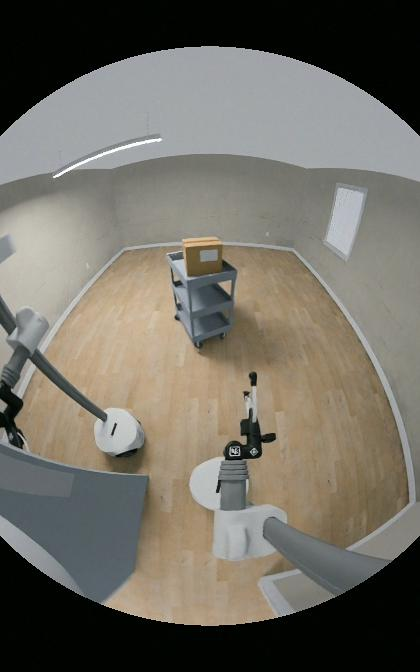

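Call:
move(blocking=false, r1={"base":{"translate_m":0.45,"strafe_m":-0.76},"pace":"fast"}, cameras=[])

Call:
wait(seconds=5, cameras=[])

Call:
move(blocking=false, r1={"base":{"translate_m":1.95},"pace":"fast"}, cameras=[])

Call:
wait(seconds=8, cameras=["r1_head_left_camera"])

Scene clock: 384.73 s.
move: r1 moving
r1.base_odometry: x=-2.640 y=-0.009 heading=-2.413
r1.turned_by_wheels: +0.000
r1.turned_by_imu: -0.001
r1.base_tilt: forward=-1.6 right=+1.2
r1.lidar_m: 1.32 1.33 0.68 0.56 0.56 0.87 4.10 1.02 1.42 2.13 2.19 2.96
r1.base_status: translate_m moving; strafe_m moving
r1.joint_positions: lift_m=+0.688 arm_m=+0.000 wrist_yaw_rad=+0.002 wrist_pitch_rad=+0.002 wrist_roll_rad=+1.568 gripper_m=+0.120
r1.joint_status: not commanded
r1.measured_speeds: translate_m=+0.094 strafe_m=-0.160 rotate_rad=-0.007 lift_m=+0.000 arm_m=+0.000 wrist_yaw_rad=+0.000 wrist_pitch_rad=+0.000 wrist_roll_rad=+0.000
r1.motor_effort: lift_m=+23(23) arm_m=-4(4) wheel_0=+10(13) wheel_1=-7(8) wheel_2=-7(8)
r1.servo_current: wrist_yaw_rad=46(59) wrist_pitch_rad=46(52) wrist_roll_rad=33(59) gripper_m=46(46)
r1.hand_pose: x=+0.4595 y=-0.0868 z=+0.8652 quat_wxyz=(+0.708, +0.706, +0.001, +0.000) (m; r1's base frame)
r1.wrist_depth_mm: - - - - - 1708 1205 / - - - - - 1756 1229 / - - - - - 1808 1205 / - - - - - 1808 1255 / - - - - - 1808 1182 / - - 1281 1308 198 201 1138 / - - - 145 - 1708 1138
r2.base_odometry: x=-3.882 y=+0.093 heading=-2.122
r2.turned_by_wheels: +0.000
r2.turned_by_imu: +0.000
r2.base_tilt: forward=-0.6 right=+0.0
r2.lidar_m: 0.74 0.37 0.68 0.72 3.17 1.13 1.46 2.35 1.80 1.72 1.78 1.35
r2.base_status: not commanded
r2.joint_positions: lift_m=+0.920 arm_m=+0.000 wrist_yaw_rad=+1.050 wrist_pitch_rad=+0.001 wrist_roll_rad=+0.000 gripper_m=-0.026
r2.joint_status: not commanded
r2.measured_speeds: all 0
r2.motor_effort: lift_m=+20(21) arm_m=-5(5) wheel_0=-4(4) wheel_1=-9(9) wheel_2=+10(10)
r2.servo_current: wrist_yaw_rad=208(208) wrist_pitch_rad=33(46) wrist_roll_rad=46(59) gripper_m=104(111)
r2.contact_limits: strafe_m 0.8
r2.hand_pose: x=+0.3902 y=+0.2067 z=+1.0977 quat_wxyz=(+0.865, +0.000, +0.000, +0.501) (m; r2's base frame)
r2.wrist_depth_mm: - - 222 164 273 303 332 / - - 223 166 274 304 342 / - - 224 165 276 304 342 / - - 226 165 278 306 342 / - - 227 166 278 306 347 / 691 - 218 166 178 309 349 / - - 222 - 287 296 351
pictures: none
No camera images: "cameras" was empty.

Scene clock: 387.80 s.
earlier move: r1 done
r1.base_odometry: x=-3.436 y=+0.244 heading=-2.413
r1.turned_by_wheels: +0.000
r1.turned_by_imu: -0.003
r1.base_tilt: forward=-1.6 right=+1.3
r1.lidar_m: 4.37 1.22 1.27 1.36 1.38 1.43 1.39 1.45 1.51 1.40 1.46 1.95
r1.base_status: done
r1.joint_positions: lift_m=+0.688 arm_m=+0.000 wrist_yaw_rad=+0.002 wrist_pitch_rad=+0.002 wrist_roll_rad=+1.568 gripper_m=+0.120
r1.joint_status: not commanded
r1.measured_speeds: all 0
r1.motor_effort: lift_m=+23(23) arm_m=-3(4) wheel_0=-1(14) wheel_1=+0(9) wheel_2=+0(8)
r1.servo_current: wrist_yaw_rad=39(65) wrist_pitch_rad=46(52) wrist_roll_rad=46(78) gripper_m=39(52)
r1.hand_pose: x=+0.4595 y=-0.0868 z=+0.8652 quat_wxyz=(+0.708, +0.706, +0.001, +0.000) (m; r1's base frame)
r1.wrist_depth_mm: - - - - - 1756 1205 / - - - - - 1756 1229 / - - - - - 1756 1255 / - - - - - 1808 1255 / - - - - - 1756 1255 / - - - - - 213 1255 / - - - 145 - - 1229
r2.base_odometry: x=-3.882 y=+0.093 heading=-2.122
r2.turned_by_wheels: +0.000
r2.turned_by_imu: +0.000
r2.base_tilt: forward=-0.6 right=+0.0
r2.lidar_m: 0.72 0.38 1.92 1.37 3.23 1.15 1.52 2.42 1.80 1.73 1.80 1.36
r2.base_status: not commanded
r2.joint_positions: lift_m=+0.920 arm_m=+0.000 wrist_yaw_rad=+1.050 wrist_pitch_rad=+0.001 wrist_roll_rad=+0.000 gripper_m=-0.026
r2.joint_status: not commanded
r2.measured_speeds: all 0
r2.on_its_own: wrist_yaw_rad is at rest, and its servo_current (195 mA) is outside its rest range (0 to 104 mA)
r2.motor_effort: lift_m=+20(21) arm_m=-4(5) wheel_0=-3(4) wheel_1=-9(9) wheel_2=+10(10)
r2.servo_current: wrist_yaw_rad=195(215) wrist_pitch_rad=39(46) wrist_roll_rad=46(59) gripper_m=117(124)
r2.contact_limits: strafe_m 0.8
r2.hand_pose: x=+0.3902 y=+0.2067 z=+1.0977 quat_wxyz=(+0.865, +0.000, +0.000, +0.501) (m; r2's base frame)
r2.wrist_depth_mm: - - 222 164 273 301 332 / - - 223 166 274 303 340 / - - 224 165 274 304 342 / - - 224 166 277 307 342 / - - 226 165 278 307 343 / - - 218 167 178 310 349 / - - 221 - 286 294 351
wait: 3.07 of 5 s (r1 has come to rest)
pictures: none
No camera images: "cameras" was empty.

Scene clock: 388.30 s.
move: r1 moving
r1.base_odometry: x=-3.471 y=+0.212 heading=-2.413
r1.turned_by_wheels: +0.000
r1.turned_by_imu: +0.000
r1.base_tilt: forward=-1.6 right=+1.3
r1.lidar_m: 4.31 1.20 1.25 1.36 1.39 1.90 1.45 1.50 1.50 1.40 1.45 1.96
r1.base_status: translate_m moving
r1.joint_positions: lift_m=+0.688 arm_m=+0.000 wrist_yaw_rad=+0.002 wrist_pitch_rad=+0.002 wrist_roll_rad=+1.568 gripper_m=+0.120
r1.joint_status: not commanded
r1.measured_speeds: translate_m=+0.183 strafe_m=-0.001 rotate_rad=-0.001 lift_m=+0.000 arm_m=+0.000 wrist_yaw_rad=+0.000 wrist_pitch_rad=+0.000 wrist_roll_rad=+0.000
r1.motor_effort: lift_m=+23(23) arm_m=-3(4) wheel_0=+9(9) wheel_1=+8(8) wheel_2=-11(11)
r1.servo_current: wrist_yaw_rad=26(65) wrist_pitch_rad=46(46) wrist_roll_rad=52(59) gripper_m=46(46)
r1.hand_pose: x=+0.4595 y=-0.0868 z=+0.8652 quat_wxyz=(+0.708, +0.706, +0.001, +0.000) (m; r1's base frame)
r1.wrist_depth_mm: - - - - - 1708 1205 / - - - - - 1756 1229 / - - - - - 1756 1229 / - - - - - 1708 1229 / - - - - - 1756 1255 / - - - - - 214 1255 / - - - 144 - 1921 1281
r2.base_odometry: x=-3.882 y=+0.093 heading=-2.122
r2.turned_by_wheels: +0.000
r2.turned_by_imu: +0.000
r2.base_tilt: forward=-0.6 right=+0.0
r2.lidar_m: 0.74 0.38 1.91 1.38 1.78 1.14 1.52 2.42 1.79 1.71 1.81 1.35
r2.base_status: not commanded
r2.joint_positions: lift_m=+0.920 arm_m=+0.000 wrist_yaw_rad=+1.050 wrist_pitch_rad=+0.001 wrist_roll_rad=+0.000 gripper_m=-0.026
r2.joint_status: not commanded
r2.measured_speeds: all 0
r2.motor_effort: lift_m=+20(21) arm_m=-4(5) wheel_0=-3(4) wheel_1=-9(9) wheel_2=+10(10)
r2.servo_current: wrist_yaw_rad=202(202) wrist_pitch_rad=46(46) wrist_roll_rad=46(52) gripper_m=104(111)
r2.contact_limits: strafe_m 0.8
r2.hand_pose: x=+0.3902 y=+0.2067 z=+1.0977 quat_wxyz=(+0.865, +0.000, +0.000, +0.501) (m; r2's base frame)
r2.wrist_depth_mm: - - 221 164 273 303 330 / - - 223 166 274 303 340 / - - 224 164 276 306 342 / - - 224 165 277 307 343 / - - 226 166 278 309 345 / - - 218 167 178 310 347 / - - 222 - 286 296 351
pictures: none
No camera images: "cameras" was empty.

Scene clock: 394.03 s.
earlier move: r1 done
r1.base_odometry: x=-4.890 y=-1.055 heading=-2.413
r1.turned_by_wheels: +0.000
r1.turned_by_imu: +0.000
r1.base_tilt: forward=-1.6 right=+1.3
r1.lidar_m: 2.44 2.50 3.39 3.35 0.94 1.02 3.40 2.02 1.41 1.34 1.35 1.87
r1.base_status: done
r1.joint_positions: lift_m=+0.688 arm_m=+0.000 wrist_yaw_rad=+0.002 wrist_pitch_rad=+0.002 wrist_roll_rad=+1.568 gripper_m=+0.120
r1.joint_status: not commanded
r1.measured_speeds: all 0
r1.motor_effort: lift_m=+23(23) arm_m=-4(4) wheel_0=+2(10) wheel_1=+0(9) wheel_2=+1(13)
r1.servo_current: wrist_yaw_rad=46(78) wrist_pitch_rad=46(52) wrist_roll_rad=26(78) gripper_m=39(52)
r1.hand_pose: x=+0.4595 y=-0.0868 z=+0.8652 quat_wxyz=(+0.708, +0.706, +0.001, +0.000) (m; r1's base frame)
r1.wrist_depth_mm: - - - - - 1756 1229 / - - - - - 1756 1229 / - - - - - 1756 1255 / - - - - - 1756 1229 / - - - - - 1808 1255 / - - - - - 214 1255 / - - - 145 - 1983 1281
r2.base_odometry: x=-3.882 y=+0.093 heading=-2.122
r2.turned_by_wheels: +0.000
r2.turned_by_imu: +0.001
r2.base_tilt: forward=-0.6 right=+0.0
r2.lidar_m: 0.71 0.36 1.96 3.03 2.55 1.15 1.49 2.39 1.79 1.72 1.80 1.36
r2.base_status: not commanded
r2.joint_positions: lift_m=+0.920 arm_m=+0.000 wrist_yaw_rad=+1.050 wrist_pitch_rad=+0.001 wrist_roll_rad=+0.000 gripper_m=-0.026
r2.joint_status: not commanded
r2.measured_speeds: all 0
r2.on_its_own: wrist_yaw_rad is at rest, and its servo_current (208 mA) is outside its rest range (0 to 104 mA)
r2.motor_effort: lift_m=+20(21) arm_m=-4(5) wheel_0=-4(4) wheel_1=-9(9) wheel_2=+10(10)
r2.servo_current: wrist_yaw_rad=208(221) wrist_pitch_rad=46(52) wrist_roll_rad=46(59) gripper_m=111(117)
r2.contact_limits: strafe_m 0.8
r2.hand_pose: x=+0.3902 y=+0.2067 z=+1.0977 quat_wxyz=(+0.865, +0.000, +0.000, +0.501) (m; r2's base frame)
r2.wrist_depth_mm: - - 222 164 274 303 332 / - - 223 166 273 303 342 / - - 225 165 274 304 342 / - - 224 165 276 306 343 / - - 226 166 277 307 345 / - - 219 166 178 310 349 / - - 221 - 286 296 349
wait: 5.73 of 8 s (r1 has come to rest)
pictures: r1_head_left_camera
Images, in order (width x height): r1_head_left_camera 420x672.

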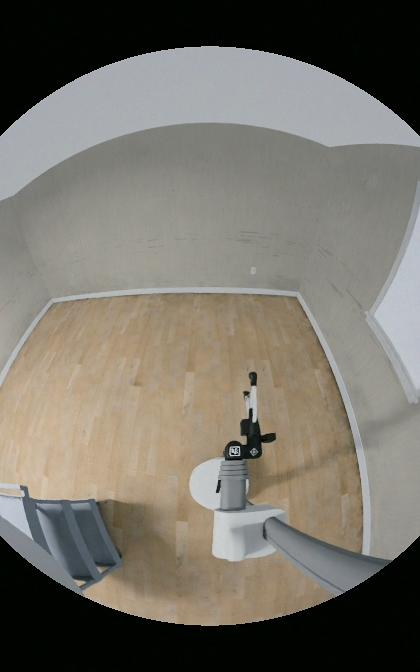

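Call:
move(blocking=false, r1={"base":{"translate_m":0.15,"strafe_m":1.3},"pace":"fast"}, cameras=[])

Call:
wait(seconds=7, cameras=[])

Call:
move(blocking=false, r1={"base":{"rotate_rad":-2.77}}, cameras=[])

Call:
wait(seconds=4, cameras=["r1_head_camera","r1_wrist_camera","r1_head_left_camera"])

Scene clock: 402.63 s.
move: r1 moving
r1.base_odometry: x=-4.861 y=-1.097 heading=-2.413
r1.turned_by_wheels: +0.000
r1.turned_by_imu: +0.000
r1.base_tilt: forward=-1.6 right=+1.3
r1.lidar_m: 2.43 2.50 3.35 3.30 0.88 0.96 3.39 2.08 1.45 1.39 1.41 1.96
r1.base_status: translate_m moving; strafe_m moving
r1.joint_positions: lift_m=+0.688 arm_m=+0.000 wrist_yaw_rad=+0.002 wrist_pitch_rad=+0.002 wrist_roll_rad=+1.568 gripper_m=+0.120
r1.joint_status: not commanded
r1.measured_speeds: translate_m=+0.024 strafe_m=+0.199 rotate_rad=+0.000 lift_m=+0.000 arm_m=+0.000 wrist_yaw_rad=+0.000 wrist_pitch_rad=+0.000 wrist_roll_rad=+0.000
r1.motor_effort: lift_m=+23(23) arm_m=-4(4) wheel_0=-10(12) wheel_1=+10(12) wheel_2=-4(5)
r1.servo_current: wrist_yaw_rad=52(65) wrist_pitch_rad=39(52) wrist_roll_rad=39(59) gripper_m=33(52)
r1.hand_pose: x=+0.4595 y=-0.0868 z=+0.8652 quat_wxyz=(+0.708, +0.706, +0.001, +0.000) (m; r1's base frame)
r1.wrist_depth_mm: - - - - - 1708 1205 / - - - - - 1708 1229 / - - - - - 1756 1229 / - - - - - 1756 1229 / - - - - - 1756 1255 / - - - - - 213 1281 / - - - 145 - 1921 1281
r2.base_odometry: x=-3.882 y=+0.093 heading=-2.122
r2.turned_by_wheels: +0.000
r2.turned_by_imu: +0.000
r2.base_tilt: forward=-0.6 right=+0.0
r2.lidar_m: 0.71 0.37 1.92 3.03 3.19 1.15 1.48 2.45 1.79 1.72 1.79 1.36
r2.base_status: not commanded
r2.joint_positions: lift_m=+0.920 arm_m=+0.000 wrist_yaw_rad=+1.050 wrist_pitch_rad=+0.001 wrist_roll_rad=+0.000 gripper_m=-0.026
r2.joint_status: not commanded
r2.measured_speeds: all 0
r2.motor_effort: lift_m=+20(21) arm_m=-4(5) wheel_0=-4(4) wheel_1=-9(9) wheel_2=+10(10)
r2.servo_current: wrist_yaw_rad=189(215) wrist_pitch_rad=33(39) wrist_roll_rad=33(52) gripper_m=111(111)
r2.contact_limits: strafe_m 0.8
r2.hand_pose: x=+0.3902 y=+0.2067 z=+1.0977 quat_wxyz=(+0.865, +0.000, +0.000, +0.501) (m; r2's base frame)
r2.wrist_depth_mm: - - 222 164 273 303 332 / - - 222 166 273 303 340 / - - 224 165 274 303 342 / - - 224 166 277 306 343 / - - 226 166 279 307 347 / - - 218 167 178 310 347 / - - 222 - 285 297 351
pictures: none
No camera images: "cameras" was empty.

Scene clock: 406.67 s.
earlier move: r1 done
r1.base_odometry: x=-4.137 y=-2.125 heading=-2.413
r1.turned_by_wheels: +0.000
r1.turned_by_imu: +0.007
r1.base_tilt: forward=-1.6 right=+1.3
r1.lidar_m: 2.24 2.34 2.17 2.06 2.15 2.91 0.51 0.48 2.76 2.62 2.71 2.37
r1.base_status: done
r1.joint_positions: lift_m=+0.688 arm_m=+0.000 wrist_yaw_rad=+0.002 wrist_pitch_rad=+0.002 wrist_roll_rad=+1.568 gripper_m=+0.120
r1.joint_status: not commanded
r1.measured_speeds: all 0
r1.motor_effort: lift_m=+23(23) arm_m=-3(4) wheel_0=+1(12) wheel_1=-2(14) wheel_2=-2(5)
r1.servo_current: wrist_yaw_rad=46(65) wrist_pitch_rad=39(52) wrist_roll_rad=46(65) gripper_m=39(52)
r1.hand_pose: x=+0.4595 y=-0.0868 z=+0.8652 quat_wxyz=(+0.708, +0.706, +0.001, +0.000) (m; r1's base frame)
r1.wrist_depth_mm: - - - - - 1756 1205 / - - - - - 1756 1205 / - - - - - 1756 1229 / - - - - - 1808 1229 / - - - - - 1863 1281 / - - - - - 213 1255 / - - - 145 - 1921 1255
r2.base_odometry: x=-3.882 y=+0.093 heading=-2.122
r2.turned_by_wheels: +0.000
r2.turned_by_imu: +0.001
r2.base_tilt: forward=-0.6 right=+0.1
r2.lidar_m: 0.73 0.38 1.93 3.02 3.18 1.15 1.51 2.42 1.79 1.73 1.80 1.39
r2.base_status: not commanded
r2.joint_positions: lift_m=+0.920 arm_m=+0.000 wrist_yaw_rad=+1.050 wrist_pitch_rad=+0.001 wrist_roll_rad=+0.000 gripper_m=-0.026
r2.joint_status: not commanded
r2.measured_speeds: all 0
r2.on_its_own: wrist_yaw_rad is at rest, and its servo_current (208 mA) is outside its rest range (0 to 104 mA)
r2.motor_effort: lift_m=+21(21) arm_m=-4(5) wheel_0=-3(4) wheel_1=-9(9) wheel_2=+10(10)
r2.servo_current: wrist_yaw_rad=208(215) wrist_pitch_rad=39(46) wrist_roll_rad=39(65) gripper_m=111(117)
r2.contact_limits: strafe_m 0.8
r2.hand_pose: x=+0.3902 y=+0.2067 z=+1.0977 quat_wxyz=(+0.865, +0.000, +0.000, +0.501) (m; r2's base frame)
r2.wrist_depth_mm: - - 222 164 273 301 332 / - - 224 166 273 303 338 / - - 224 165 276 306 342 / - - 225 165 278 304 342 / - - 226 166 279 307 343 / - - 218 167 178 310 349 / - - 221 - 286 296 351
wait: 4.03 of 7 s (r1 has come to rest)
pictures: none
No camera images: "cameras" was empty.

Scene clock: 407.17 s.
move: r1 moving
r1.base_odometry: x=-4.137 y=-2.125 heading=-2.665
r1.turned_by_wheels: -0.252
r1.turned_by_imu: -0.253
r1.base_tilt: forward=-1.6 right=+1.3
r1.lidar_m: 2.26 2.24 2.44 2.09 2.08 2.41 0.59 0.49 0.50 2.64 2.63 2.62
r1.base_status: rotate_rad moving
r1.joint_positions: lift_m=+0.688 arm_m=+0.000 wrist_yaw_rad=+0.002 wrist_pitch_rad=+0.002 wrist_roll_rad=+1.568 gripper_m=+0.120
r1.joint_status: not commanded
r1.measured_speeds: translate_m=+0.000 strafe_m=+0.001 rotate_rad=-0.976 lift_m=+0.000 arm_m=+0.000 wrist_yaw_rad=+0.000 wrist_pitch_rad=+0.000 wrist_roll_rad=+0.000
r1.motor_effort: lift_m=+23(23) arm_m=-4(4) wheel_0=+9(9) wheel_1=+6(9) wheel_2=+7(7)
r1.servo_current: wrist_yaw_rad=59(65) wrist_pitch_rad=46(46) wrist_roll_rad=39(59) gripper_m=46(46)
r1.hand_pose: x=+0.4595 y=-0.0868 z=+0.8652 quat_wxyz=(+0.708, +0.706, +0.001, +0.000) (m; r1's base frame)
r1.wrist_depth_mm: - - - - - 1708 1229 / - - - - - 1708 1229 / - - - - - 1756 1229 / - - - - - 1808 1255 / - - - - - 1808 1229 / - 204 - - 212 213 1281 / - 139 - 144 - 1708 1255
r2.base_odometry: x=-3.882 y=+0.093 heading=-2.122
r2.turned_by_wheels: +0.000
r2.turned_by_imu: +0.000
r2.base_tilt: forward=-0.6 right=+0.1
r2.lidar_m: 0.69 0.38 1.94 3.01 3.18 1.14 1.50 2.43 1.79 1.71 1.83 1.35
r2.base_status: not commanded
r2.joint_positions: lift_m=+0.920 arm_m=+0.000 wrist_yaw_rad=+1.050 wrist_pitch_rad=+0.001 wrist_roll_rad=+0.000 gripper_m=-0.026
r2.joint_status: not commanded
r2.measured_speeds: all 0
r2.motor_effort: lift_m=+20(21) arm_m=-5(5) wheel_0=-4(4) wheel_1=-9(9) wheel_2=+10(10)
r2.servo_current: wrist_yaw_rad=202(215) wrist_pitch_rad=39(46) wrist_roll_rad=46(65) gripper_m=111(117)
r2.contact_limits: strafe_m 0.8
r2.hand_pose: x=+0.3902 y=+0.2067 z=+1.0977 quat_wxyz=(+0.865, +0.000, +0.000, +0.501) (m; r2's base frame)
r2.wrist_depth_mm: - - 222 164 272 303 332 / - - 224 166 273 303 342 / - - 224 165 274 304 342 / - - 225 165 276 306 343 / - - 226 166 278 309 345 / - - 218 167 178 309 347 / - - 221 - 287 297 349
pictures: none
No camera images: "cameras" was empty.

Scene clock: 409.33 s.
earlier move: r1 done
r1.base_odometry: x=-4.137 y=-2.125 heading=+1.101
r1.turned_by_wheels: -2.517
r1.turned_by_imu: -2.531
r1.base_tilt: forward=-1.6 right=+1.3
r1.lidar_m: 0.48 2.90 2.58 2.61 2.50 2.24 2.27 2.35 2.09 2.13 2.65 0.52
r1.base_status: done
r1.joint_positions: lift_m=+0.688 arm_m=+0.000 wrist_yaw_rad=+0.002 wrist_pitch_rad=+0.002 wrist_roll_rad=+1.568 gripper_m=+0.120
r1.joint_status: not commanded
r1.measured_speeds: all 0
r1.motor_effort: lift_m=+23(23) arm_m=-4(4) wheel_0=+2(9) wheel_1=+2(9) wheel_2=+2(9)
r1.servo_current: wrist_yaw_rad=46(65) wrist_pitch_rad=39(52) wrist_roll_rad=46(72) gripper_m=46(46)
r1.hand_pose: x=+0.4595 y=-0.0868 z=+0.8652 quat_wxyz=(+0.708, +0.706, +0.001, +0.000) (m; r1's base frame)
r1.wrist_depth_mm: - - - 336 - 1618 1160 / - - - - 397 1576 404 / - - - - - 1983 - / - - 569 559 - - - / - - 580 569 359 - - / - - 585 297 191 196 - / - - 591 145 - - -
r2.base_odometry: x=-3.882 y=+0.093 heading=-2.122
r2.turned_by_wheels: +0.000
r2.turned_by_imu: +0.000
r2.base_tilt: forward=-0.6 right=+0.1
r2.lidar_m: 0.73 0.39 1.94 3.02 3.19 1.13 1.52 2.40 1.78 1.71 1.81 1.37
r2.base_status: not commanded
r2.joint_positions: lift_m=+0.920 arm_m=+0.000 wrist_yaw_rad=+1.050 wrist_pitch_rad=+0.001 wrist_roll_rad=+0.000 gripper_m=-0.026
r2.joint_status: not commanded
r2.measured_speeds: all 0
r2.on_its_own: wrist_yaw_rad is at rest, and its servo_current (202 mA) is outside its rest range (0 to 104 mA)
r2.motor_effort: lift_m=+20(21) arm_m=-4(5) wheel_0=-4(4) wheel_1=-9(9) wheel_2=+10(10)
r2.servo_current: wrist_yaw_rad=202(215) wrist_pitch_rad=39(46) wrist_roll_rad=46(65) gripper_m=111(117)
r2.contact_limits: strafe_m 0.8
r2.hand_pose: x=+0.3902 y=+0.2067 z=+1.0977 quat_wxyz=(+0.865, +0.000, +0.000, +0.501) (m; r2's base frame)
r2.wrist_depth_mm: - - 222 165 273 303 332 / - - 223 165 276 303 340 / - - 224 165 274 303 342 / - - 224 166 277 307 343 / - - 227 166 278 309 347 / - - 219 167 178 310 347 / - - 221 - 286 294 351
wait: 2.17 of 4 s (r1 has come to rest)
pictures: r1_head_camera, r1_head_left_camera, r1_wrist_camera
Images, in order (width x height): r1_head_camera 420x560, r1_head_left_camera 420x672, r1_wrist_camera 616x392.

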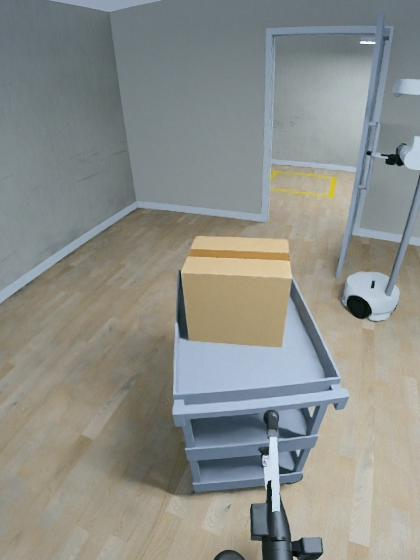

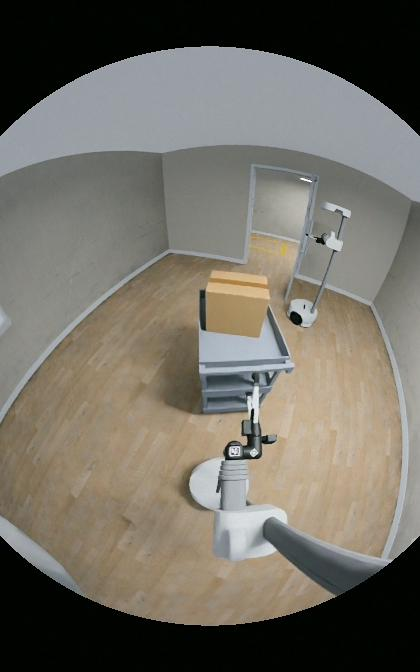

